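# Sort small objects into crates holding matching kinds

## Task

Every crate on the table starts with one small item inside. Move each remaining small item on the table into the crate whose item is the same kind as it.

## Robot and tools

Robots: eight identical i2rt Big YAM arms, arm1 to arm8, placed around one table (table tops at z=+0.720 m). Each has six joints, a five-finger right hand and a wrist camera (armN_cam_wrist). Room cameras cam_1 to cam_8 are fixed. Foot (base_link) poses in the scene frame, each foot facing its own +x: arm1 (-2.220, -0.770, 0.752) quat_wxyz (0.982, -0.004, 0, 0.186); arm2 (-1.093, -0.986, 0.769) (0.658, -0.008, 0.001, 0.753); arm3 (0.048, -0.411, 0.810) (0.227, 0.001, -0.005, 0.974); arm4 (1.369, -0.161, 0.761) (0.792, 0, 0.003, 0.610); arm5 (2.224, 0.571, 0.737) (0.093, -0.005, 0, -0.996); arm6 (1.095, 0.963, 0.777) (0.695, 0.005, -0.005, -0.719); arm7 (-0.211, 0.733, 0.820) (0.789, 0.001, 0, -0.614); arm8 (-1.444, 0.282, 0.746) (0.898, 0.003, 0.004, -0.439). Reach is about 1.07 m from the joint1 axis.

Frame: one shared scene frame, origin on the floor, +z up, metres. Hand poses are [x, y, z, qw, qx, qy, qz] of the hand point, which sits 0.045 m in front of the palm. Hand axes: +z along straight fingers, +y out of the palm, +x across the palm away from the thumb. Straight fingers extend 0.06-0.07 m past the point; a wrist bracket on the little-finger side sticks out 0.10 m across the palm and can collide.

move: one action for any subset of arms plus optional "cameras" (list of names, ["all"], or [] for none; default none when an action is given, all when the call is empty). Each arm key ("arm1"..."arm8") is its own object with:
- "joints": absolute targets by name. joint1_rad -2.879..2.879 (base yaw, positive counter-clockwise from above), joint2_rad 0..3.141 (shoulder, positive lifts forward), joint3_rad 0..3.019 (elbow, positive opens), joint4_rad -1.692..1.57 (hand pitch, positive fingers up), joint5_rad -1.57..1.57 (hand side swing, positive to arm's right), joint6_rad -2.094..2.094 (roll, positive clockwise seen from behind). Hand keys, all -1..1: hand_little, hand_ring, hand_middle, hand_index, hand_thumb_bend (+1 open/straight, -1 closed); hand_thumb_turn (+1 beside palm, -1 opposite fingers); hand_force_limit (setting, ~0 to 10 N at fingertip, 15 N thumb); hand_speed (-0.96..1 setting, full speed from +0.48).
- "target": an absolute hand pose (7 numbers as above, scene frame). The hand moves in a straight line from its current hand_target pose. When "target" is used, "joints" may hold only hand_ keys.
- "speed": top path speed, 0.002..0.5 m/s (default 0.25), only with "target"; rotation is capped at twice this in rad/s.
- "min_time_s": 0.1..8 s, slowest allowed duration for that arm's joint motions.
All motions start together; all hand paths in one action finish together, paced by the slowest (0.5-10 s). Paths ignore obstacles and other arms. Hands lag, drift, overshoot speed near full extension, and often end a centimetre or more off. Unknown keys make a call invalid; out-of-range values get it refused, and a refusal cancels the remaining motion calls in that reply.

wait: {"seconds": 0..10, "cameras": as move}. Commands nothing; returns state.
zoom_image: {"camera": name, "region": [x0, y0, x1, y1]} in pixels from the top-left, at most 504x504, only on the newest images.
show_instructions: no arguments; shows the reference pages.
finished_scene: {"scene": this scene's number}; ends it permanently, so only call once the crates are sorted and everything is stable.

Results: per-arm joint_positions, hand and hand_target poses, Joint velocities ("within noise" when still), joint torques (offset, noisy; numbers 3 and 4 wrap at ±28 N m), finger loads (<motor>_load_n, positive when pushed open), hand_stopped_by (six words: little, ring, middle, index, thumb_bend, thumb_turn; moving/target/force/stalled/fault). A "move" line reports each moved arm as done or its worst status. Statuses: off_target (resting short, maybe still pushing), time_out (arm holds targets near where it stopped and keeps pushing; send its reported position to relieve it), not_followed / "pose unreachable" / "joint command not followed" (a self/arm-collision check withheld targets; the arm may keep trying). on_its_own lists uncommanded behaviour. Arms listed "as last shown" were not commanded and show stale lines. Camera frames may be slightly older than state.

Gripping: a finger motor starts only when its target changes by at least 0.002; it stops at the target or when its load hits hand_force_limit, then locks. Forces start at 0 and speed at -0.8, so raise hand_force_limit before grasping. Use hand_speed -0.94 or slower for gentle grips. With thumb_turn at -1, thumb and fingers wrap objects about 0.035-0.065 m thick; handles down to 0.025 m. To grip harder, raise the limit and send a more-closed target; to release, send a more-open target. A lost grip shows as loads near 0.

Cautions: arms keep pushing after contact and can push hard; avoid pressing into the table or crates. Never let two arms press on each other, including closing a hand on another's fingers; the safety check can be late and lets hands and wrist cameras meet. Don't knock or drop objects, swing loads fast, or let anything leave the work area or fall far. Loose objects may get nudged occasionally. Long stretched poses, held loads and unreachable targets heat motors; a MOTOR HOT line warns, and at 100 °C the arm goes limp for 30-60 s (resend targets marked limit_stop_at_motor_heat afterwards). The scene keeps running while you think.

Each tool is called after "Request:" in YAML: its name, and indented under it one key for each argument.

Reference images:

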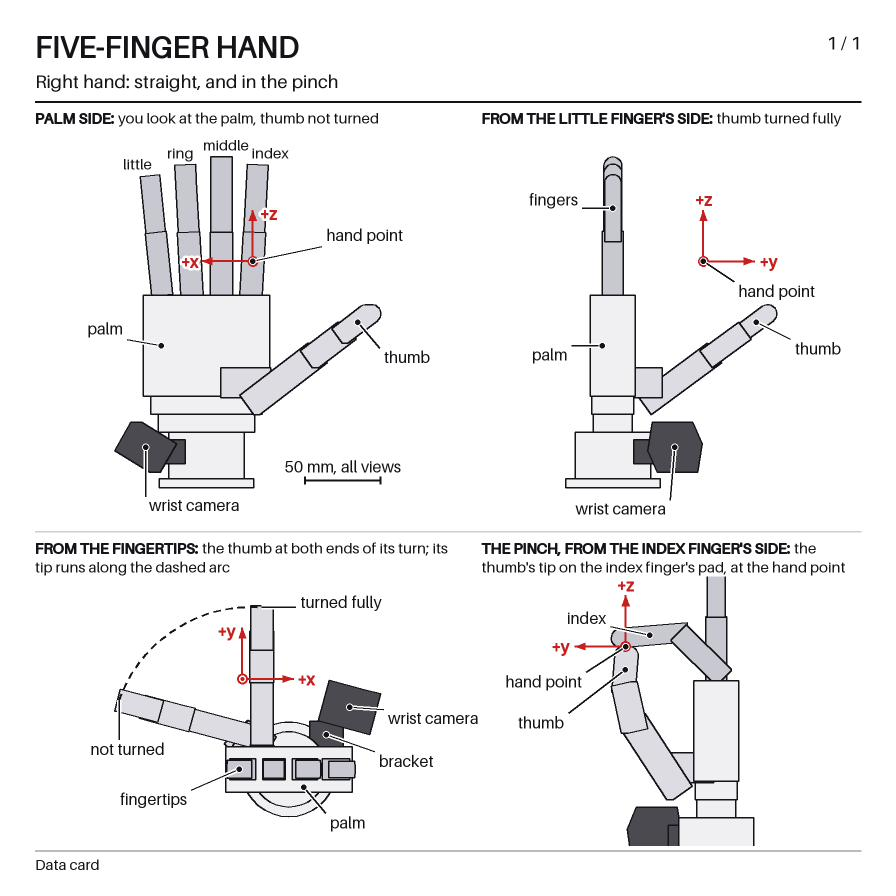

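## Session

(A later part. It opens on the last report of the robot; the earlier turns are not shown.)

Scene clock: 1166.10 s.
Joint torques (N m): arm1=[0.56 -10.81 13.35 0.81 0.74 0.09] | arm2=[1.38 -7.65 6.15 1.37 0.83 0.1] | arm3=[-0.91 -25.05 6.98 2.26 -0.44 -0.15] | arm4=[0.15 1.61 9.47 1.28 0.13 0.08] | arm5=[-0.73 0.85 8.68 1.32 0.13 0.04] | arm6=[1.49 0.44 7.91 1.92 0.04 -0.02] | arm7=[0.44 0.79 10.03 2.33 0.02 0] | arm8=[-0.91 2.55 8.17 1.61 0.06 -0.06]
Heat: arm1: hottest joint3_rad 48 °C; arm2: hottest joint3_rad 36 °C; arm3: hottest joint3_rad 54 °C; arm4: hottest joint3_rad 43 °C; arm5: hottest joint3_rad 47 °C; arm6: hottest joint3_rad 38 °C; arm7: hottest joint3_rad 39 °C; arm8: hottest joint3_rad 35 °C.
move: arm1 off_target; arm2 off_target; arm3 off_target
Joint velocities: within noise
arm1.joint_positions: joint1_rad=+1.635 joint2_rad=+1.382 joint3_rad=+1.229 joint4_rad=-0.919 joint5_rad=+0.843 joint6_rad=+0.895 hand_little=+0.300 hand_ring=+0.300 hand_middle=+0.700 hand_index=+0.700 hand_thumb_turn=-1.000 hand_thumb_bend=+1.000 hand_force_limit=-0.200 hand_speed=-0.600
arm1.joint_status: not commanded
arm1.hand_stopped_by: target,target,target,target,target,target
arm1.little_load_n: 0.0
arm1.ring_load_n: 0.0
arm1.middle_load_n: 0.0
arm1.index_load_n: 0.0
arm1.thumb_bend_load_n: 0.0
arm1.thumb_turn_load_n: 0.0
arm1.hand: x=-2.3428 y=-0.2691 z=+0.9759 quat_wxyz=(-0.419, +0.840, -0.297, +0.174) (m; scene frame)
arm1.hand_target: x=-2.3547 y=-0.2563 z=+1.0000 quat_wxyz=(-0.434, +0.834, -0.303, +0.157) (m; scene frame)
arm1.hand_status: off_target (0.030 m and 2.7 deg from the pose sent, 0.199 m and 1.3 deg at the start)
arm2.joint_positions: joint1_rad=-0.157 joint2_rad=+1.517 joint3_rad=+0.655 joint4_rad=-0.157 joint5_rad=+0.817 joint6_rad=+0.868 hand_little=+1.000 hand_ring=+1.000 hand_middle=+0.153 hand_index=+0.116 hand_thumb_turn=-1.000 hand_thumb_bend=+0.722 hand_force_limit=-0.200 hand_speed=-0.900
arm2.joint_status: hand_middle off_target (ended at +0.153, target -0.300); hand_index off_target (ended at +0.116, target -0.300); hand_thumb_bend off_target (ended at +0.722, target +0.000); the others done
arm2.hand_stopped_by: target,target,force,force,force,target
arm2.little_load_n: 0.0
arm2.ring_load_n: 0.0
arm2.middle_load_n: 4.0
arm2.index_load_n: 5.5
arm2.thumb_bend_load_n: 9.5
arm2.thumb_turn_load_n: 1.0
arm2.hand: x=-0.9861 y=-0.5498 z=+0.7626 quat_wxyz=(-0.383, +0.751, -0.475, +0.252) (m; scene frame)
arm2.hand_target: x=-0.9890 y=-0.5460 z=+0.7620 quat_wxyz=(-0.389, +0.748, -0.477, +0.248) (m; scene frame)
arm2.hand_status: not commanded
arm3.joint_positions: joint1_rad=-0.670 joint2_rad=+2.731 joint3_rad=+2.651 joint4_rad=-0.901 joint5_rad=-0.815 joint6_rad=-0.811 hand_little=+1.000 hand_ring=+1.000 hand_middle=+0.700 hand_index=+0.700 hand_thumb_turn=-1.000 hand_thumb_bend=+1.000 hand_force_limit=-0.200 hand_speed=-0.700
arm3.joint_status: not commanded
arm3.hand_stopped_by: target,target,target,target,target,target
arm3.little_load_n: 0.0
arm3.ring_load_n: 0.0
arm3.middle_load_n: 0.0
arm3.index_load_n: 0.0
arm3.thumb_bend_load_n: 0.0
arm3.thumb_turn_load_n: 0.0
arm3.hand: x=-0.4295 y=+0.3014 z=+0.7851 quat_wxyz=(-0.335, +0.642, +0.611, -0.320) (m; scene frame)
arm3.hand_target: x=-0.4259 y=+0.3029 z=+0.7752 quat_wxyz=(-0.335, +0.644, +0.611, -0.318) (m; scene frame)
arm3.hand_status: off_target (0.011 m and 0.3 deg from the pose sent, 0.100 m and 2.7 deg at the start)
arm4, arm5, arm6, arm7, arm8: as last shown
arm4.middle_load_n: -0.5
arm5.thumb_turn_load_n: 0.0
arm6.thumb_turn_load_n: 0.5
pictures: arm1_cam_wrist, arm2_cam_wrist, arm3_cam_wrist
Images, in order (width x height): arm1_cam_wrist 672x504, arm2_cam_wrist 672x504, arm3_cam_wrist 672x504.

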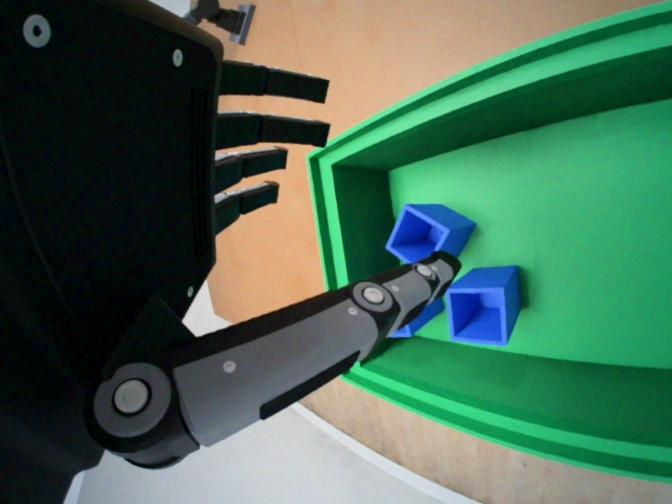

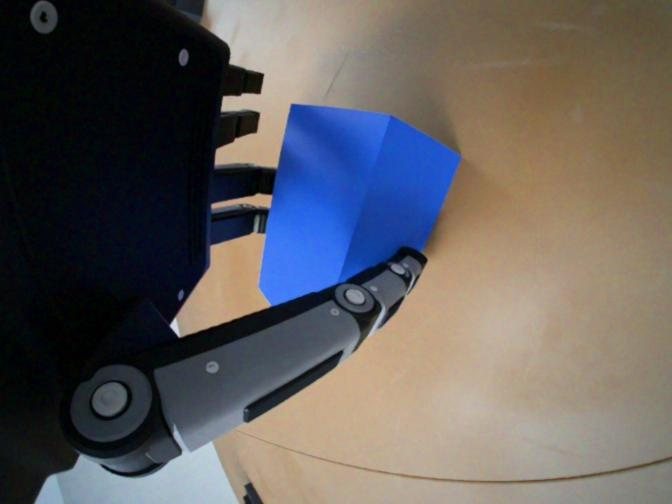

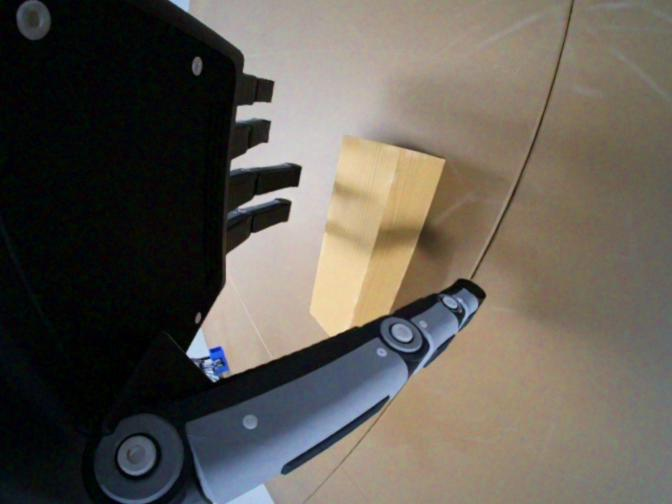

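Request:
move:
  arm1: {"joints": {"joint1_rad": -0.55, "joint2_rad": 0.63, "joint3_rad": 1.35, "joint4_rad": -1.40, "joint5_rad": 0, "joint6_rad": 0}, "min_time_s": 4}
  arm2: {"target": [-0.995, -0.55, 0.92, 0.3894, -0.7482, 0.4767, -0.2481], "speed": 0.15}
  arm3: {"target": [-0.426, 0.305, 0.763, 0.335, -0.6436, -0.6107, 0.3178], "speed": 0.1}

Request:
move:
  arm1: {"target": [-1.611, -0.94, 0.875, 0.3013, -0.5789, 0.6728, -0.3502], "speed": 0.25}
  arm2: {"target": [-1.50, -0.62, 0.96, 0.3404, -0.654, -0.5993, 0.3119], "speed": 0.3}
  arm3: {"joints": {"hand_speed": -0.9, "hand_force_limit": -0.2, "hand_index": -0.3, "hand_middle": -0.3, "hand_thumb_bend": 0.0}}
  cameras: ["arm1_cam_wrist","arm2_cam_wrist","arm3_cam_wrist"]

Scene clock: 1180.97 s.
Joint torques (N m): arm1=[-1.38 1.03 11.54 1.35 -0.13 -0.08] | arm2=[1.44 -7.59 13.48 0.39 0.94 0.1] | arm3=[-0.97 -23.65 7.47 2.28 -0.46 -0.16] | arm4=[0.15 1.85 9.63 1.28 0.12 0.11] | arm5=[-0.73 0.79 8.68 1.33 0.14 0.04] | arm6=[1.49 0.15 7.91 1.91 0.03 -0.02] | arm7=[0.26 1.32 10 2.24 0.04 0.05] | arm8=[-0.91 2.55 8.17 1.59 0.06 -0.06]
Heat: arm1: hottest joint3_rad 49 °C; arm2: hottest joint3_rad 36 °C; arm3: hottest joint3_rad 54 °C; arm4: hottest joint3_rad 43 °C; arm5: hottest joint3_rad 46 °C; arm6: hottest joint3_rad 38 °C; arm7: hottest joint3_rad 39 °C; arm8: hottest joint3_rad 35 °C.
move: arm1 done; arm2 off_target; arm3 off_target
Joint velocities: within noise
arm1.joint_positions: joint1_rad=-0.540 joint2_rad=+0.633 joint3_rad=+1.301 joint4_rad=-1.391 joint5_rad=+0.003 joint6_rad=+0.009 hand_little=+0.300 hand_ring=+0.300 hand_middle=+0.700 hand_index=+0.700 hand_thumb_turn=-1.000 hand_thumb_bend=+1.000 hand_force_limit=-0.200 hand_speed=-0.600
arm1.joint_status: all done
arm1.hand_stopped_by: target,target,target,target,target,target
arm1.little_load_n: 0.0
arm1.ring_load_n: 0.0
arm1.middle_load_n: 0.0
arm1.index_load_n: 0.0
arm1.thumb_bend_load_n: 0.0
arm1.thumb_turn_load_n: -0.5
arm1.hand: x=-2.0003 y=-0.7725 z=+1.1755 quat_wxyz=(-0.264, +0.587, -0.697, +0.317) (m; scene frame)
arm1.hand_target: x=-2.0048 y=-0.7738 z=+1.1971 quat_wxyz=(-0.275, +0.581, -0.690, +0.334) (m; scene frame)
arm1.hand_status: not commanded
arm2.joint_positions: joint1_rad=-0.146 joint2_rad=+1.226 joint3_rad=+0.808 joint4_rad=-0.665 joint5_rad=+0.821 joint6_rad=+0.882 hand_little=+1.000 hand_ring=+1.000 hand_middle=+0.153 hand_index=+0.116 hand_thumb_turn=-1.000 hand_thumb_bend=+0.722 hand_force_limit=-0.200 hand_speed=-0.900
arm2.joint_status: not commanded
arm2.hand_stopped_by: target,target,force,force,force,target
arm2.little_load_n: 0.0
arm2.ring_load_n: 0.0
arm2.middle_load_n: 4.0
arm2.index_load_n: 5.0
arm2.thumb_bend_load_n: 9.5
arm2.thumb_turn_load_n: 1.0
arm2.hand: x=-0.9921 y=-0.5727 z=+0.8883 quat_wxyz=(-0.362, +0.762, -0.468, +0.264) (m; scene frame)
arm2.hand_target: x=-0.9951 y=-0.5516 z=+0.9201 quat_wxyz=(-0.389, +0.748, -0.477, +0.248) (m; scene frame)
arm2.hand_status: off_target (0.039 m and 4.1 deg from the pose sent, 0.158 m and 1.0 deg at the start)
arm3.joint_positions: joint1_rad=-0.670 joint2_rad=+2.731 joint3_rad=+2.651 joint4_rad=-0.889 joint5_rad=-0.815 joint6_rad=-0.811 hand_little=+1.000 hand_ring=+1.000 hand_middle=+0.700 hand_index=+0.700 hand_thumb_turn=-1.000 hand_thumb_bend=+1.000 hand_force_limit=-0.200 hand_speed=-0.700
arm3.joint_status: not commanded
arm3.hand_stopped_by: target,target,target,target,target,target
arm3.little_load_n: 0.0
arm3.ring_load_n: 0.0
arm3.middle_load_n: 0.0
arm3.index_load_n: 0.0
arm3.thumb_bend_load_n: 0.0
arm3.thumb_turn_load_n: 0.0
arm3.hand: x=-0.4306 y=+0.3038 z=+0.7860 quat_wxyz=(-0.340, +0.640, +0.612, -0.319) (m; scene frame)
arm3.hand_target: x=-0.4256 y=+0.3045 z=+0.7634 quat_wxyz=(-0.335, +0.643, +0.611, -0.318) (m; scene frame)
arm3.hand_status: off_target (0.023 m and 0.7 deg from the pose sent, 0.023 m and 0.3 deg at the start)
arm4, arm5, arm6, arm7, arm8: as last shown
arm4.middle_load_n: 0.0
arm4.index_load_n: -0.5
arm6.thumb_turn_load_n: 0.0
pictures: none

Scene clock: 1186.37 s.
Joint torques (N m): arm1=[-1.44 -12.63 12.93 2.15 -0.23 -0.08] | arm2=[1.26 -10.4 14.56 0.72 -0.56 -0.15] | arm3=[-1.03 -23.65 7.46 2.29 -0.46 -0.16] | arm4=[-0.09 1.85 9.46 1.07 0.15 0.11] | arm5=[-0.67 0.67 8.7 1.28 0.13 0.03] | arm6=[1.44 0.5 7.91 1.91 0.02 -0.02] | arm7=[0.79 1.55 9.94 2.36 0.01 0.02] | arm8=[-0.85 2.55 8.16 1.61 0.06 -0.06]
Heat: arm1: hottest joint3_rad 49 °C; arm2: hottest joint3_rad 37 °C; arm3: hottest joint3_rad 54 °C; arm4: hottest joint3_rad 43 °C; arm5: hottest joint3_rad 45 °C; arm6: hottest joint3_rad 38 °C; arm7: hottest joint3_rad 39 °C; arm8: hottest joint3_rad 35 °C.
move: arm1 off_target; arm2 off_target; arm3 off_target
Joint velocities: within noise
arm1.joint_positions: joint1_rad=-0.730 joint2_rad=+1.615 joint3_rad=+1.096 joint4_rad=-0.152 joint5_rad=-0.176 joint6_rad=-0.111 hand_little=+0.300 hand_ring=+0.300 hand_middle=+0.700 hand_index=+0.700 hand_thumb_turn=-1.000 hand_thumb_bend=+1.000 hand_force_limit=-0.200 hand_speed=-0.600
arm1.joint_status: not commanded
arm1.hand_stopped_by: target,target,target,target,target,target
arm1.little_load_n: 0.0
arm1.ring_load_n: 0.0
arm1.middle_load_n: 0.0
arm1.index_load_n: 0.0
arm1.thumb_bend_load_n: 0.0
arm1.thumb_turn_load_n: 0.0
arm1.hand: x=-1.6343 y=-0.9252 z=+0.8585 quat_wxyz=(-0.293, +0.584, -0.682, +0.330) (m; scene frame)
arm1.hand_target: x=-1.6129 y=-0.9395 z=+0.8756 quat_wxyz=(-0.301, +0.578, -0.672, +0.350) (m; scene frame)
arm1.hand_status: off_target (0.032 m and 2.7 deg from the pose sent, 0.520 m and 6.4 deg at the start)
arm2.joint_positions: joint1_rad=+0.488 joint2_rad=+1.462 joint3_rad=+1.135 joint4_rad=-0.525 joint5_rad=-0.662 joint6_rad=-0.572 hand_little=+1.000 hand_ring=+1.000 hand_middle=+0.153 hand_index=+0.116 hand_thumb_turn=-1.000 hand_thumb_bend=+0.722 hand_force_limit=-0.200 hand_speed=-0.900
arm2.joint_status: not commanded
arm2.hand_stopped_by: target,target,force,force,force,target
arm2.little_load_n: 0.0
arm2.ring_load_n: 0.0
arm2.middle_load_n: 3.5
arm2.index_load_n: 5.0
arm2.thumb_bend_load_n: 10.0
arm2.thumb_turn_load_n: 0.5
arm2.hand: x=-1.4854 y=-0.6352 z=+0.9345 quat_wxyz=(-0.318, +0.671, +0.592, -0.313) (m; scene frame)
arm2.hand_target: x=-1.4989 y=-0.6212 z=+0.9604 quat_wxyz=(-0.341, +0.654, +0.599, -0.312) (m; scene frame)
arm2.hand_status: off_target (0.033 m and 3.4 deg from the pose sent, 0.515 m and 150.0 deg at the start)
arm3.joint_positions: joint1_rad=-0.670 joint2_rad=+2.731 joint3_rad=+2.651 joint4_rad=-0.889 joint5_rad=-0.815 joint6_rad=-0.811 hand_little=+1.000 hand_ring=+1.000 hand_middle=-0.033 hand_index=-0.053 hand_thumb_turn=-1.000 hand_thumb_bend=+0.626 hand_force_limit=-0.200 hand_speed=-0.900
arm3.joint_status: hand_middle off_target (ended at -0.033, target -0.300); hand_index off_target (ended at -0.053, target -0.300); hand_thumb_bend off_target (ended at +0.626, target +0.000); the others done
arm3.hand_stopped_by: target,target,force,force,force,target
arm3.little_load_n: 0.0
arm3.ring_load_n: 0.0
arm3.middle_load_n: 3.5
arm3.index_load_n: 5.5
arm3.thumb_bend_load_n: 9.0
arm3.thumb_turn_load_n: -2.0
arm3.hand: x=-0.4306 y=+0.3038 z=+0.7860 quat_wxyz=(-0.340, +0.640, +0.612, -0.319) (m; scene frame)
arm3.hand_target: x=-0.4256 y=+0.3044 z=+0.7634 quat_wxyz=(-0.335, +0.643, +0.611, -0.318) (m; scene frame)
arm3.hand_status: not commanded
arm4, arm5, arm6, arm7, arm8: as last shown
arm4.index_load_n: 0.0
pictures: arm1_cam_wrist, arm2_cam_wrist, arm3_cam_wrist
Images, in order (width x height): arm1_cam_wrist 672x504, arm2_cam_wrist 672x504, arm3_cam_wrist 672x504.

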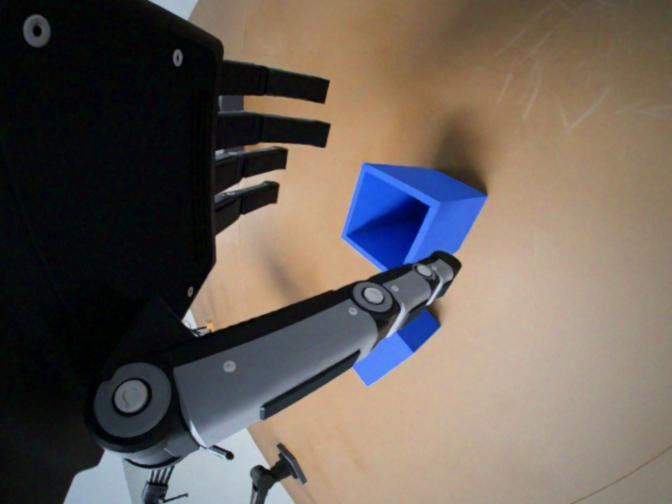

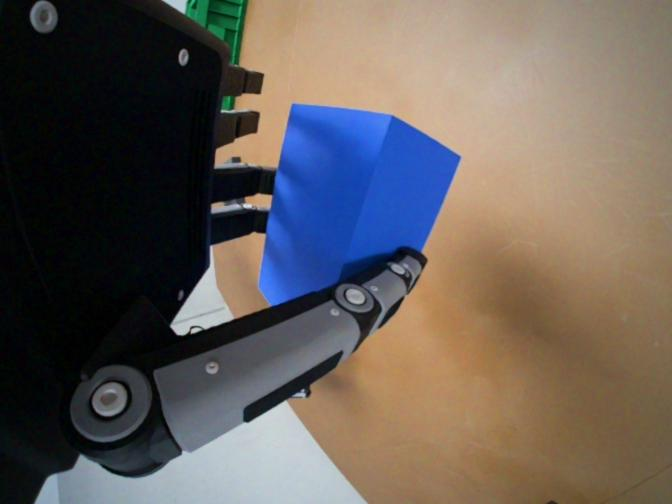

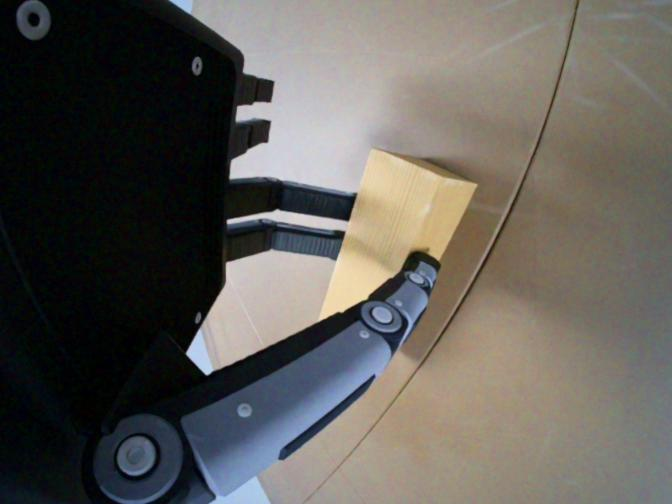

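Request:
move:
  arm1: {"target": [-1.640, -0.926, 0.78, 0.2968, -0.5702, 0.6796, -0.3537], "speed": 0.12}
  arm2: {"target": [-1.645, -0.635, 0.85, 0.3404, -0.654, -0.5993, 0.3119], "speed": 0.15}
  arm3: {"target": [-0.41, 0.28, 0.95, 0.335, -0.6436, -0.6107, 0.3178], "speed": 0.15}
  cameras: ["arm1_cam_wrist","arm2_cam_wrist"]

Request:
move:
  arm1: {"joints": {"hand_speed": -0.9, "hand_force_limit": -0.2, "hand_index": -0.3, "hand_middle": -0.3, "hand_thumb_bend": 0.0}}
  arm2: {"target": [-1.645, -0.635, 0.767, 0.3404, -0.654, -0.5993, 0.3119], "speed": 0.1}
  arm3: {"joints": {"joint1_rad": 1.95, "joint2_rad": 0.63, "joint3_rad": 1.35, "joint4_rad": -1.40, "joint5_rad": 0, "joint6_rad": 0}, "min_time_s": 4}
  cameras: ["arm1_cam_wrist","arm2_cam_wrist","arm3_cam_wrist"]

Scene clock: 1202.53 s.
Joint torques (N m): arm1=[-0.32 -12.75 6.39 2.22 0.08 0.09] | arm2=[1.08 -14.86 13.23 1.91 -0.14 0.12] | arm3=[-1.44 -25.17 12.75 0.83 -0.65 -0.14] | arm4=[-0.26 2.08 9.51 1.29 0.16 0.1] | arm5=[-0.56 0.79 8.7 1.26 0.14 0.03] | arm6=[1.55 0.56 7.95 1.89 0.03 -0.02] | arm7=[0.44 1.61 10 2.4 0 0.03] | arm8=[-0.91 2.55 8.16 1.61 0.06 -0.06]
Heat: arm1: hottest joint3_rad 53 °C; arm2: hottest joint3_rad 39 °C; arm3: hottest joint3_rad 53 °C; arm4: hottest joint3_rad 43 °C; arm5: hottest joint3_rad 44 °C; arm6: hottest joint3_rad 38 °C; arm7: hottest joint3_rad 39 °C; arm8: hottest joint3_rad 35 °C.
move: arm1 off_target; arm2 off_target; arm3 off_target
Joint velocities: within noise
arm1.joint_positions: joint1_rad=-0.730 joint2_rad=+1.696 joint3_rad=+0.971 joint4_rad=+0.130 joint5_rad=-0.152 joint6_rad=-0.104 hand_little=+0.300 hand_ring=+0.300 hand_middle=+0.700 hand_index=+0.700 hand_thumb_turn=-1.000 hand_thumb_bend=+1.000 hand_force_limit=-0.200 hand_speed=-0.600
arm1.joint_status: not commanded
arm1.hand_stopped_by: target,target,target,target,target,target
arm1.little_load_n: 0.0
arm1.ring_load_n: 0.0
arm1.middle_load_n: 0.0
arm1.index_load_n: 0.0
arm1.thumb_bend_load_n: 0.0
arm1.thumb_turn_load_n: 0.0
arm1.hand: x=-1.6347 y=-0.9299 z=+0.7993 quat_wxyz=(-0.302, +0.569, -0.672, +0.365) (m; scene frame)
arm1.hand_target: x=-1.6405 y=-0.9259 z=+0.7804 quat_wxyz=(-0.297, +0.570, -0.680, +0.354) (m; scene frame)
arm1.hand_status: off_target (0.020 m and 1.6 deg from the pose sent, 0.079 m and 3.1 deg at the start)
arm2.joint_positions: joint1_rad=+0.717 joint2_rad=+1.786 joint3_rad=+1.216 joint4_rad=-0.207 joint5_rad=-0.503 joint6_rad=-0.409 hand_little=+1.000 hand_ring=+1.000 hand_middle=+0.153 hand_index=+0.116 hand_thumb_turn=-1.000 hand_thumb_bend=+0.722 hand_force_limit=-0.200 hand_speed=-0.900
arm2.joint_status: not commanded
arm2.hand_stopped_by: target,target,force,force,force,target
arm2.little_load_n: 0.0
arm2.ring_load_n: 0.0
arm2.middle_load_n: 4.0
arm2.index_load_n: 5.5
arm2.thumb_bend_load_n: 9.5
arm2.thumb_turn_load_n: 1.0
arm2.hand: x=-1.6209 y=-0.6530 z=+0.8224 quat_wxyz=(-0.308, +0.668, +0.604, -0.307) (m; scene frame)
arm2.hand_target: x=-1.6430 y=-0.6364 z=+0.8511 quat_wxyz=(-0.340, +0.654, +0.599, -0.312) (m; scene frame)
arm2.hand_status: off_target (0.041 m and 4.1 deg from the pose sent, 0.181 m and 3.4 deg at the start)
arm3.joint_positions: joint1_rad=-0.671 joint2_rad=+2.547 joint3_rad=+2.646 joint4_rad=-1.144 joint5_rad=-0.813 joint6_rad=-0.817 hand_little=+1.000 hand_ring=+1.000 hand_middle=-0.033 hand_index=-0.053 hand_thumb_turn=-1.000 hand_thumb_bend=+0.626 hand_force_limit=-0.200 hand_speed=-0.900
arm3.joint_status: not commanded
arm3.hand_stopped_by: target,target,force,force,force,target
arm3.little_load_n: 0.0
arm3.ring_load_n: 0.0
arm3.middle_load_n: 3.5
arm3.index_load_n: 5.5
arm3.thumb_bend_load_n: 9.0
arm3.thumb_turn_load_n: -1.5
arm3.hand: x=-0.4128 y=+0.2670 z=+0.9151 quat_wxyz=(-0.309, +0.655, +0.607, -0.327) (m; scene frame)
arm3.hand_target: x=-0.4092 y=+0.2784 z=+0.9498 quat_wxyz=(-0.336, +0.644, +0.610, -0.317) (m; scene frame)
arm3.hand_status: off_target (0.037 m and 3.5 deg from the pose sent, 0.167 m and 0.7 deg at the start)
arm4, arm5, arm6, arm7, arm8: as last shown
pictures: arm1_cam_wrist, arm2_cam_wrist
Images, in order (width x height): arm1_cam_wrist 672x504, arm2_cam_wrist 672x504.

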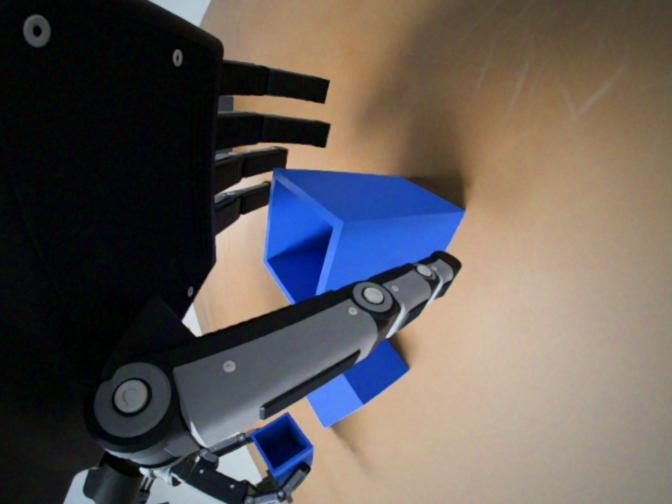

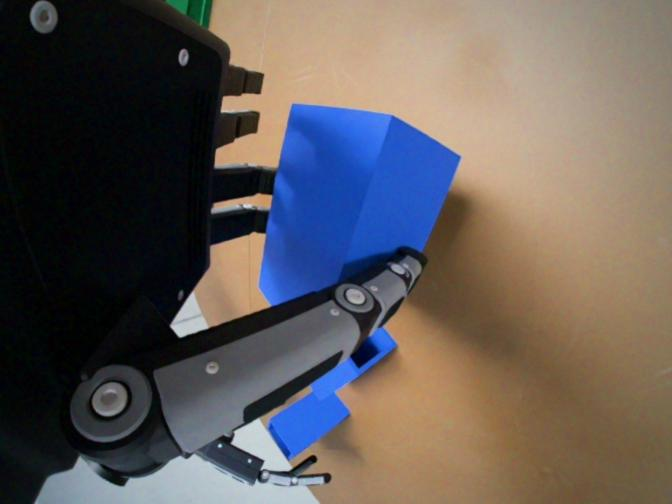

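Scene clock: 1207.17 s.
Joint torques (N m): arm1=[-0.26 -12.81 6.37 2.21 0.08 0.08] | arm2=[1.14 -15.15 7.58 1.96 -0.12 0.09] | arm3=[0.21 -0.09 6.15 1.65 0.12 0.09] | arm4=[0.09 1.26 9.52 1.22 0.13 0.11] | arm5=[-0.67 0.73 8.68 1.32 0.14 0.03] | arm6=[1.32 0.38 7.9 1.92 0.02 -0.02] | arm7=[0.44 1.79 9.95 2.24 0.01 0.05] | arm8=[-0.91 2.55 8.16 1.62 0.06 -0.06]
Heat: arm1: hottest joint3_rad 52 °C; arm2: hottest joint3_rad 39 °C; arm3: hottest joint3_rad 52 °C; arm4: hottest joint3_rad 43 °C; arm5: hottest joint3_rad 44 °C; arm6: hottest joint3_rad 38 °C; arm7: hottest joint3_rad 39 °C; arm8: hottest joint3_rad 35 °C.
move: arm1 off_target; arm2 done; arm3 done
Joint velocities: within noise
arm1.joint_positions: joint1_rad=-0.730 joint2_rad=+1.696 joint3_rad=+0.971 joint4_rad=+0.130 joint5_rad=-0.152 joint6_rad=-0.103 hand_little=+0.300 hand_ring=+0.300 hand_middle=+0.143 hand_index=+0.125 hand_thumb_turn=-1.000 hand_thumb_bend=+0.717 hand_force_limit=-0.200 hand_speed=-0.900
arm1.joint_status: hand_middle off_target (ended at +0.143, target -0.300); hand_index off_target (ended at +0.125, target -0.300); hand_thumb_bend off_target (ended at +0.717, target +0.000); the others done
arm1.hand_stopped_by: target,target,force,force,force,target
arm1.little_load_n: 0.0
arm1.ring_load_n: 0.0
arm1.middle_load_n: 2.0
arm1.index_load_n: 5.5
arm1.thumb_bend_load_n: 9.0
arm1.thumb_turn_load_n: -1.5
arm1.hand: x=-1.6345 y=-0.9299 z=+0.7995 quat_wxyz=(-0.302, +0.569, -0.672, +0.365) (m; scene frame)
arm1.hand_target: x=-1.6405 y=-0.9258 z=+0.7804 quat_wxyz=(-0.297, +0.570, -0.680, +0.354) (m; scene frame)
arm1.hand_status: not commanded
arm2.joint_positions: joint1_rad=+0.717 joint2_rad=+1.913 joint3_rad=+1.211 joint4_rad=-0.014 joint5_rad=-0.503 joint6_rad=-0.407 hand_little=+1.000 hand_ring=+1.000 hand_middle=+0.153 hand_index=+0.116 hand_thumb_turn=-1.000 hand_thumb_bend=+0.722 hand_force_limit=-0.200 hand_speed=-0.900
arm2.joint_status: not commanded
arm2.hand_stopped_by: target,target,force,force,force,target
arm2.little_load_n: 0.0
arm2.ring_load_n: 0.0
arm2.middle_load_n: 3.5
arm2.index_load_n: 5.5
arm2.thumb_bend_load_n: 9.5
arm2.thumb_turn_load_n: 0.5
arm2.hand: x=-1.6408 y=-0.6359 z=+0.7681 quat_wxyz=(-0.335, +0.655, +0.602, -0.310) (m; scene frame)
arm2.hand_target: x=-1.6449 y=-0.6351 z=+0.7669 quat_wxyz=(-0.340, +0.654, +0.599, -0.312) (m; scene frame)
arm2.hand_status: done (0.004 m and 0.7 deg from the pose sent, 0.063 m and 4.1 deg at the start)
arm3.joint_positions: joint1_rad=+1.942 joint2_rad=+0.631 joint3_rad=+1.361 joint4_rad=-1.390 joint5_rad=-0.002 joint6_rad=-0.011 hand_little=+1.000 hand_ring=+1.000 hand_middle=-0.033 hand_index=-0.053 hand_thumb_turn=-1.000 hand_thumb_bend=+0.626 hand_force_limit=-0.200 hand_speed=-0.900
arm3.joint_status: all done
arm3.hand_stopped_by: target,target,force,force,force,target
arm3.little_load_n: 0.0
arm3.ring_load_n: 0.0
arm3.middle_load_n: 3.5
arm3.index_load_n: 5.5
arm3.thumb_bend_load_n: 9.0
arm3.thumb_turn_load_n: -1.5
arm3.hand: x=+0.0587 y=-0.6334 z=+1.2592 quat_wxyz=(-0.020, +0.033, +0.900, -0.435) (m; scene frame)
arm3.hand_target: x=+0.0608 y=-0.6315 z=+1.2526 quat_wxyz=(-0.016, +0.035, +0.904, -0.426) (m; scene frame)
arm3.hand_status: not commanded
arm4, arm5, arm6, arm7, arm8: as last shown
pictures: arm1_cam_wrist, arm2_cam_wrist, arm3_cam_wrist
Images, in order (width x height): arm1_cam_wrist 672x504, arm2_cam_wrist 672x504, arm3_cam_wrist 672x504.

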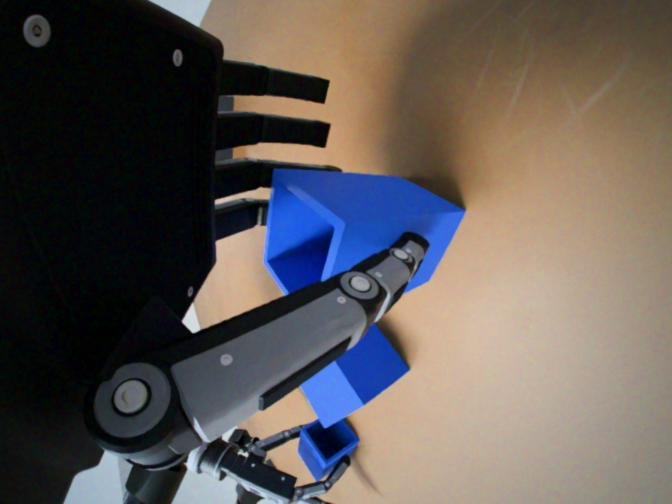

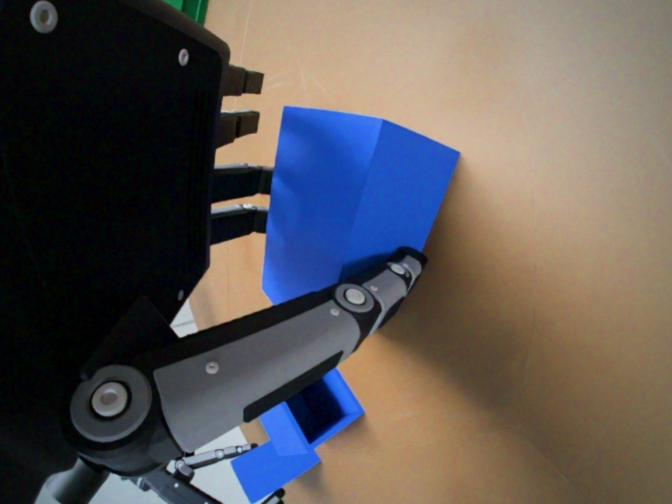

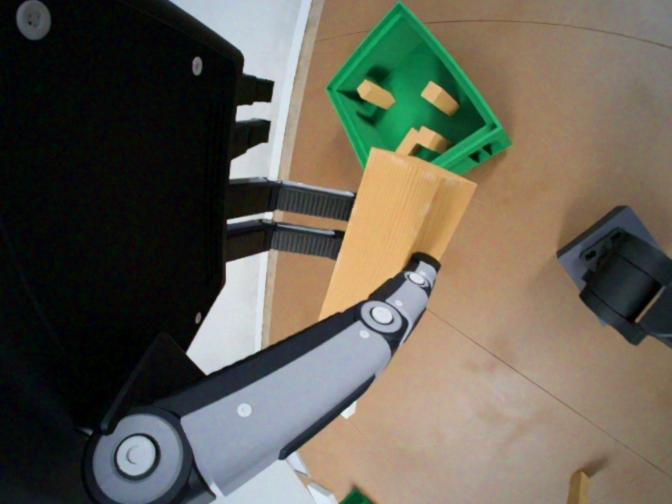

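Request:
move:
  arm1: {"target": [-1.645, -0.93, 0.96, 0.2968, -0.5702, 0.6796, -0.3537], "speed": 0.2}
  arm2: {"joints": {"hand_speed": -0.6, "hand_index": 0.7, "hand_middle": 0.7, "hand_thumb_bend": 1.0}}
  arm3: {"target": [-0.108, -0.96, 1.0, -0.0338, 0.1261, 0.9577, -0.2566], "speed": 0.25, "joints": {"hand_ring": 0.3, "hand_little": 0.3}}
  cameras: ["arm3_cam_wrist"]

Request:
move:
  arm1: {"joints": {"joint1_rad": 1.55, "joint2_rad": 0.63, "joint3_rad": 1.35, "joint4_rad": -1.40, "joint5_rad": 0, "joint6_rad": 0}, "min_time_s": 4}
  arm2: {"target": [-1.60, -0.66, 0.97, 0.3404, -0.654, -0.5993, 0.3119], "speed": 0.15}
  arm3: {"target": [-0.111, -0.963, 0.785, -0.0338, 0.1261, 0.9577, -0.2566], "speed": 0.12}
  cameras: ["arm3_cam_wrist","arm2_cam_wrist","arm1_cam_wrist"]

Scene clock: 1220.17 s.
Joint torques (N m): arm1=[-1.55 -13.51 14.05 1.44 -0.23 -0.01] | arm2=[1.08 -15.21 7.61 1.88 -0.12 0.09] | arm3=[-1.14 -13.1 12.37 1.57 0.09 0.02] | arm4=[-0.26 1.61 9.5 1.1 0.14 0.11] | arm5=[-0.67 0.91 8.69 1.33 0.13 0.03] | arm6=[1.49 0.5 7.92 1.88 0.03 -0.03] | arm7=[0.32 1.55 10 2.37 -0.01 0.05] | arm8=[-0.91 2.55 8.16 1.61 0.06 -0.06]
Heat: arm1: hottest joint3_rad 50 °C; arm2: hottest joint3_rad 39 °C; arm3: hottest joint3_rad 51 °C; arm4: hottest joint3_rad 43 °C; arm5: hottest joint3_rad 43 °C; arm6: hottest joint3_rad 38 °C; arm7: hottest joint3_rad 39 °C; arm8: hottest joint3_rad 36 °C.
move: arm1 off_target; arm2 done; arm3 off_target
Joint velocities: within noise
arm1.joint_positions: joint1_rad=-0.730 joint2_rad=+1.471 joint3_rad=+1.123 joint4_rad=-0.340 joint5_rad=-0.156 joint6_rad=-0.103 hand_little=+0.300 hand_ring=+0.300 hand_middle=+0.143 hand_index=+0.125 hand_thumb_turn=-1.000 hand_thumb_bend=+0.717 hand_force_limit=-0.200 hand_speed=-0.900
arm1.joint_status: not commanded
arm1.hand_stopped_by: target,target,force,force,force,target
arm1.little_load_n: 0.0
arm1.ring_load_n: 0.0
arm1.middle_load_n: 2.5
arm1.index_load_n: 5.5
arm1.thumb_bend_load_n: 9.0
arm1.thumb_turn_load_n: -1.5
arm1.hand: x=-1.6636 y=-0.9172 z=+0.9232 quat_wxyz=(-0.283, +0.580, -0.690, +0.328) (m; scene frame)
arm1.hand_target: x=-1.6471 y=-0.9293 z=+0.9604 quat_wxyz=(-0.297, +0.570, -0.679, +0.354) (m; scene frame)
arm1.hand_status: off_target (0.043 m and 3.7 deg from the pose sent, 0.161 m and 1.7 deg at the start)
arm2.joint_positions: joint1_rad=+0.717 joint2_rad=+1.913 joint3_rad=+1.211 joint4_rad=-0.011 joint5_rad=-0.503 joint6_rad=-0.407 hand_little=+1.000 hand_ring=+1.000 hand_middle=+0.700 hand_index=+0.700 hand_thumb_turn=-1.000 hand_thumb_bend=+1.000 hand_force_limit=-0.200 hand_speed=-0.600
arm2.joint_status: all done
arm2.hand_stopped_by: target,target,target,target,target,target
arm2.little_load_n: 0.0
arm2.ring_load_n: -0.5
arm2.middle_load_n: 0.0
arm2.index_load_n: 0.0
arm2.thumb_bend_load_n: 0.0
arm2.thumb_turn_load_n: 0.0
arm2.hand: x=-1.6413 y=-0.6354 z=+0.7684 quat_wxyz=(-0.337, +0.654, +0.602, -0.310) (m; scene frame)
arm2.hand_target: x=-1.6449 y=-0.6350 z=+0.7670 quat_wxyz=(-0.340, +0.654, +0.599, -0.312) (m; scene frame)
arm2.hand_status: not commanded
arm3.joint_positions: joint1_rad=+1.698 joint2_rad=+1.597 joint3_rad=+1.425 joint4_rad=-0.915 joint5_rad=-0.042 joint6_rad=-0.074 hand_little=+0.300 hand_ring=+0.300 hand_middle=-0.033 hand_index=-0.053 hand_thumb_turn=-1.000 hand_thumb_bend=+0.626 hand_force_limit=-0.200 hand_speed=-0.900
arm3.joint_status: all done
arm3.hand_stopped_by: target,target,force,force,force,target
arm3.little_load_n: 0.0
arm3.ring_load_n: 0.0
arm3.middle_load_n: 4.0
arm3.index_load_n: 5.5
arm3.thumb_bend_load_n: 9.0
arm3.thumb_turn_load_n: -2.0
arm3.hand: x=-0.0969 y=-0.9399 z=+0.9810 quat_wxyz=(-0.028, +0.119, +0.965, -0.234) (m; scene frame)
arm3.hand_target: x=-0.1077 y=-0.9585 z=+1.0003 quat_wxyz=(-0.034, +0.126, +0.958, -0.257) (m; scene frame)
arm3.hand_status: off_target (0.030 m and 2.9 deg from the pose sent, 0.449 m and 24.1 deg at the start)
arm4.joint_positions: joint1_rad=-2.592 joint2_rad=+0.629 joint3_rad=+1.312 joint4_rad=-1.390 joint5_rad=-0.003 joint6_rad=-0.013 hand_little=+1.000 hand_ring=+1.000 hand_middle=+0.700 hand_index=+0.700 hand_thumb_turn=-1.000 hand_thumb_bend=+1.000 hand_force_limit=-0.200 hand_speed=-0.600
arm4.joint_status: not commanded
arm4.hand_stopped_by: target,target,target,target,target,target
arm4.little_load_n: 0.0
arm4.ring_load_n: 0.0
arm4.middle_load_n: 0.0
arm4.index_load_n: 0.0
arm4.thumb_bend_load_n: 0.0
arm4.thumb_turn_load_n: 0.0
arm4.hand: x=+1.4623 y=-0.3582 z=+1.1908 quat_wxyz=(-0.057, +0.140, -0.897, +0.416) (m; scene frame)
arm4.hand_target: x=+1.4603 y=-0.3563 z=+1.2064 quat_wxyz=(-0.059, +0.129, -0.893, +0.428) (m; scene frame)
arm4.hand_status: not commanded
arm5: as last shown
arm5.index_load_n: 0.5
arm6.joint_positions: joint1_rad=+0.350 joint2_rad=+0.619 joint3_rad=+1.333 joint4_rad=-1.406 joint5_rad=+0.005 joint6_rad=-1.272 hand_little=+1.000 hand_ring=+1.000 hand_middle=+1.000 hand_index=+1.000 hand_thumb_turn=+1.000 hand_thumb_bend=+1.000 hand_force_limit=+0.000 hand_speed=-0.800
arm6.joint_status: not commanded
arm6.hand_stopped_by: target,target,target,target,target,target
arm6.little_load_n: 0.0
arm6.ring_load_n: 0.0
arm6.middle_load_n: 0.0
arm6.index_load_n: 0.0
arm6.thumb_bend_load_n: 0.0
arm6.thumb_turn_load_n: 0.0
arm6.hand: x=+1.1089 y=+0.7398 z=+1.2254 quat_wxyz=(+0.193, +0.642, -0.637, +0.381) (m; scene frame)
arm6.hand_target: x=+1.1088 y=+0.7394 z=+1.2374 quat_wxyz=(+0.199, +0.637, -0.633, +0.392) (m; scene frame)
arm6.hand_status: not commanded
arm7.joint_positions: joint1_rad=+0.106 joint2_rad=+0.515 joint3_rad=+1.327 joint4_rad=-1.182 joint5_rad=-0.016 joint6_rad=-1.198 hand_little=+1.000 hand_ring=+1.000 hand_middle=+1.000 hand_index=+1.000 hand_thumb_turn=+1.000 hand_thumb_bend=+1.000 hand_force_limit=+0.000 hand_speed=-0.800
arm7.joint_status: not commanded
arm7.hand_stopped_by: target,target,target,target,target,target
arm7.little_load_n: 0.0
arm7.ring_load_n: 0.0
arm7.middle_load_n: 0.0
arm7.index_load_n: 0.0
arm7.thumb_bend_load_n: 0.0
arm7.thumb_turn_load_n: 0.5
arm7.hand: x=-0.1748 y=+0.5106 z=+1.3282 quat_wxyz=(+0.225, +0.581, -0.586, +0.518) (m; scene frame)
arm7.hand_target: x=-0.1756 y=+0.5128 z=+1.3377 quat_wxyz=(+0.228, +0.577, -0.582, +0.526) (m; scene frame)
arm7.hand_status: not commanded
arm8.joint_positions: joint1_rad=+0.095 joint2_rad=+0.636 joint3_rad=+1.388 joint4_rad=-1.482 joint5_rad=+0.025 joint6_rad=-1.263 hand_little=+1.000 hand_ring=+1.000 hand_middle=+1.000 hand_index=+1.000 hand_thumb_turn=+1.000 hand_thumb_bend=+1.000 hand_force_limit=+0.000 hand_speed=-0.800
arm8.joint_status: not commanded
arm8.hand_stopped_by: target,target,target,target,target,target
arm8.little_load_n: 0.0
arm8.ring_load_n: 0.0
arm8.middle_load_n: 0.0
arm8.index_load_n: 0.0
arm8.thumb_bend_load_n: 0.0
arm8.thumb_turn_load_n: 0.0
arm8.hand: x=-1.3403 y=+0.0932 z=+1.2013 quat_wxyz=(+0.111, +0.772, -0.491, +0.388) (m; scene frame)
arm8.hand_target: x=-1.3407 y=+0.0936 z=+1.2087 quat_wxyz=(+0.113, +0.769, -0.489, +0.396) (m; scene frame)
arm8.hand_status: not commanded
pictures: arm3_cam_wrist
Images, in order (width x height): arm3_cam_wrist 672x504.

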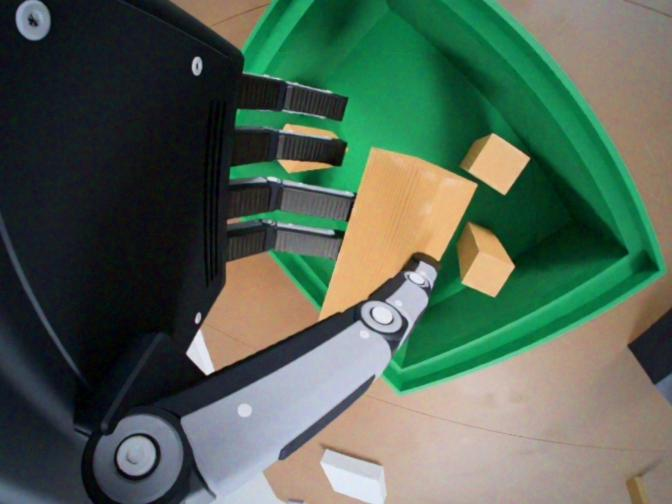

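Scene clock: 1224.67 s.
Joint torques (N m): arm1=[0.44 0.79 12 1.43 0.11 0.11] | arm2=[0.09 -13.92 14.06 0.79 -0.38 -0.07] | arm3=[-1.2 -13.92 5.81 2.32 0.04 -0.03] | arm4=[-0.21 0.91 9.42 1.32 0.16 0.08] | arm5=[-0.62 0.67 8.72 1.35 0.14 0.03] | arm6=[1.49 0.44 7.9 1.88 0.02 -0.04] | arm7=[0.67 1.79 9.95 2.36 0 0.06] | arm8=[-0.91 2.55 8.17 1.61 0.06 -0.06]
Heat: arm1: hottest joint3_rad 51 °C; arm2: hottest joint3_rad 40 °C; arm3: hottest joint3_rad 50 °C; arm4: hottest joint3_rad 43 °C; arm5: hottest joint3_rad 43 °C; arm6: hottest joint3_rad 38 °C; arm7: hottest joint3_rad 39 °C; arm8: hottest joint3_rad 36 °C.
move: arm1 done; arm2 off_target; arm3 off_target
Joint velocities: within noise
arm1.joint_positions: joint1_rad=+1.540 joint2_rad=+0.633 joint3_rad=+1.296 joint4_rad=-1.394 joint5_rad=-0.003 joint6_rad=-0.010 hand_little=+0.300 hand_ring=+0.300 hand_middle=+0.143 hand_index=+0.125 hand_thumb_turn=-1.000 hand_thumb_bend=+0.717 hand_force_limit=-0.200 hand_speed=-0.900
arm1.joint_status: all done
arm1.hand_stopped_by: target,target,force,force,force,target
arm1.little_load_n: 0.5
arm1.ring_load_n: 0.0
arm1.middle_load_n: 2.0
arm1.index_load_n: 5.0
arm1.thumb_bend_load_n: 9.0
arm1.thumb_turn_load_n: -1.5
arm1.hand: x=-2.3222 y=-0.5724 z=+1.1702 quat_wxyz=(-0.398, +0.901, +0.161, -0.069) (m; scene frame)
arm1.hand_target: x=-2.3231 y=-0.5765 z=+1.1949 quat_wxyz=(-0.420, +0.890, +0.159, -0.076) (m; scene frame)
arm1.hand_status: not commanded
arm2.joint_positions: joint1_rad=+0.708 joint2_rad=+1.561 joint3_rad=+1.244 joint4_rad=-0.452 joint5_rad=-0.513 joint6_rad=-0.407 hand_little=+1.000 hand_ring=+1.000 hand_middle=+0.700 hand_index=+0.700 hand_thumb_turn=-1.000 hand_thumb_bend=+1.000 hand_force_limit=-0.200 hand_speed=-0.600
arm2.joint_status: not commanded
arm2.hand_stopped_by: target,target,target,target,target,target
arm2.little_load_n: 0.0
arm2.ring_load_n: 0.0
arm2.middle_load_n: 0.0
arm2.index_load_n: -0.5
arm2.thumb_bend_load_n: 0.0
arm2.thumb_turn_load_n: 0.0
arm2.hand: x=-1.5899 y=-0.6756 z=+0.9352 quat_wxyz=(-0.311, +0.667, +0.601, -0.310) (m; scene frame)
arm2.hand_target: x=-1.5986 y=-0.6611 z=+0.9703 quat_wxyz=(-0.341, +0.654, +0.599, -0.312) (m; scene frame)
arm2.hand_status: off_target (0.039 m and 3.7 deg from the pose sent, 0.207 m and 0.6 deg at the start)
arm3.joint_positions: joint1_rad=+1.697 joint2_rad=+1.822 joint3_rad=+1.195 joint4_rad=-0.397 joint5_rad=-0.042 joint6_rad=-0.072 hand_little=+0.300 hand_ring=+0.300 hand_middle=-0.033 hand_index=-0.053 hand_thumb_turn=-1.000 hand_thumb_bend=+0.626 hand_force_limit=-0.200 hand_speed=-0.900
arm3.joint_status: not commanded
arm3.hand_stopped_by: target,target,force,force,force,target
arm3.little_load_n: 0.0
arm3.ring_load_n: 0.0
arm3.middle_load_n: 4.5
arm3.index_load_n: 2.5
arm3.thumb_bend_load_n: 7.5
arm3.thumb_turn_load_n: 0.5
arm3.hand: x=-0.1077 y=-0.9680 z=+0.8001 quat_wxyz=(-0.034, +0.119, +0.957, -0.264) (m; scene frame)
arm3.hand_target: x=-0.1108 y=-0.9626 z=+0.7853 quat_wxyz=(-0.034, +0.126, +0.958, -0.256) (m; scene frame)
arm3.hand_status: off_target (0.016 m and 1.2 deg from the pose sent, 0.198 m and 2.9 deg at the start)
arm4, arm5, arm6, arm7, arm8: as last shown
arm4.ring_load_n: -0.5
arm4.thumb_turn_load_n: 0.5
arm5.index_load_n: 0.0
arm7.middle_load_n: -0.5
arm7.thumb_turn_load_n: 0.0
pictures: arm1_cam_wrist, arm2_cam_wrist, arm3_cam_wrist
Images, in order (width x height): arm1_cam_wrist 672x504, arm2_cam_wrist 672x504, arm3_cam_wrist 672x504.

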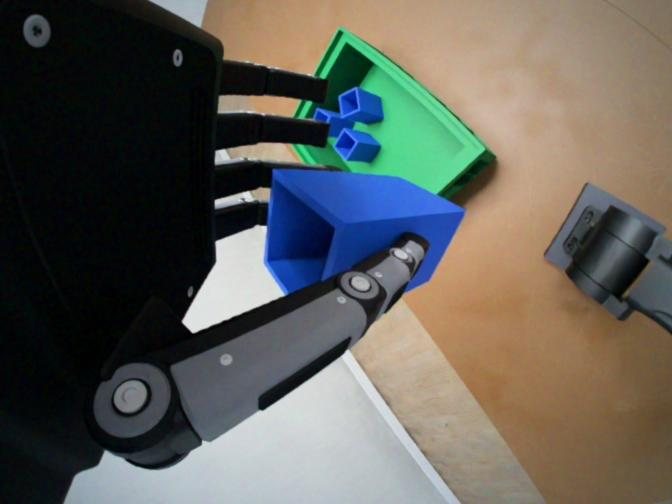

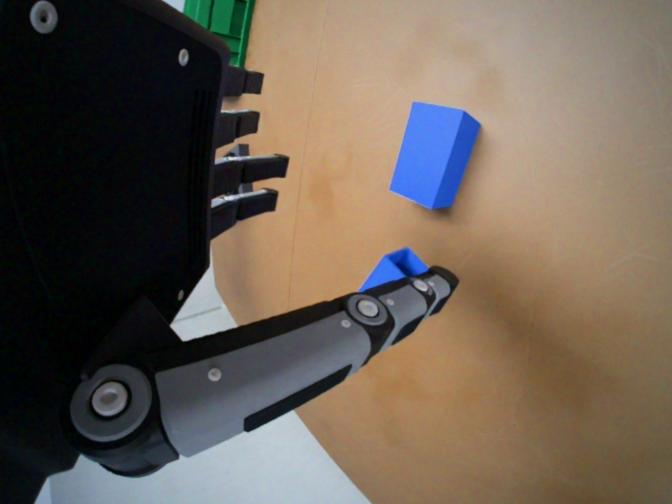

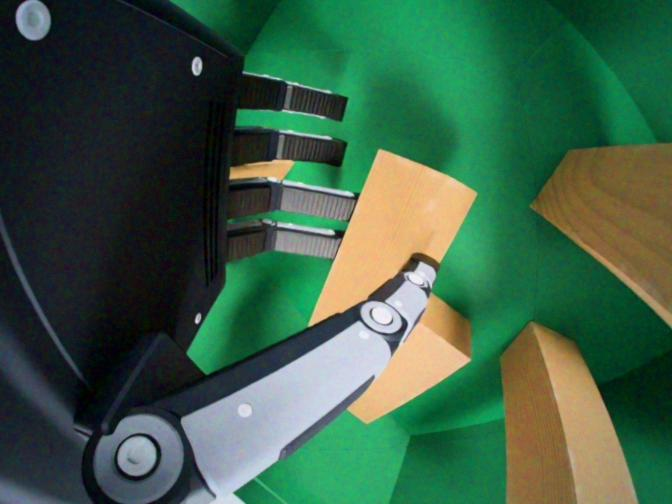

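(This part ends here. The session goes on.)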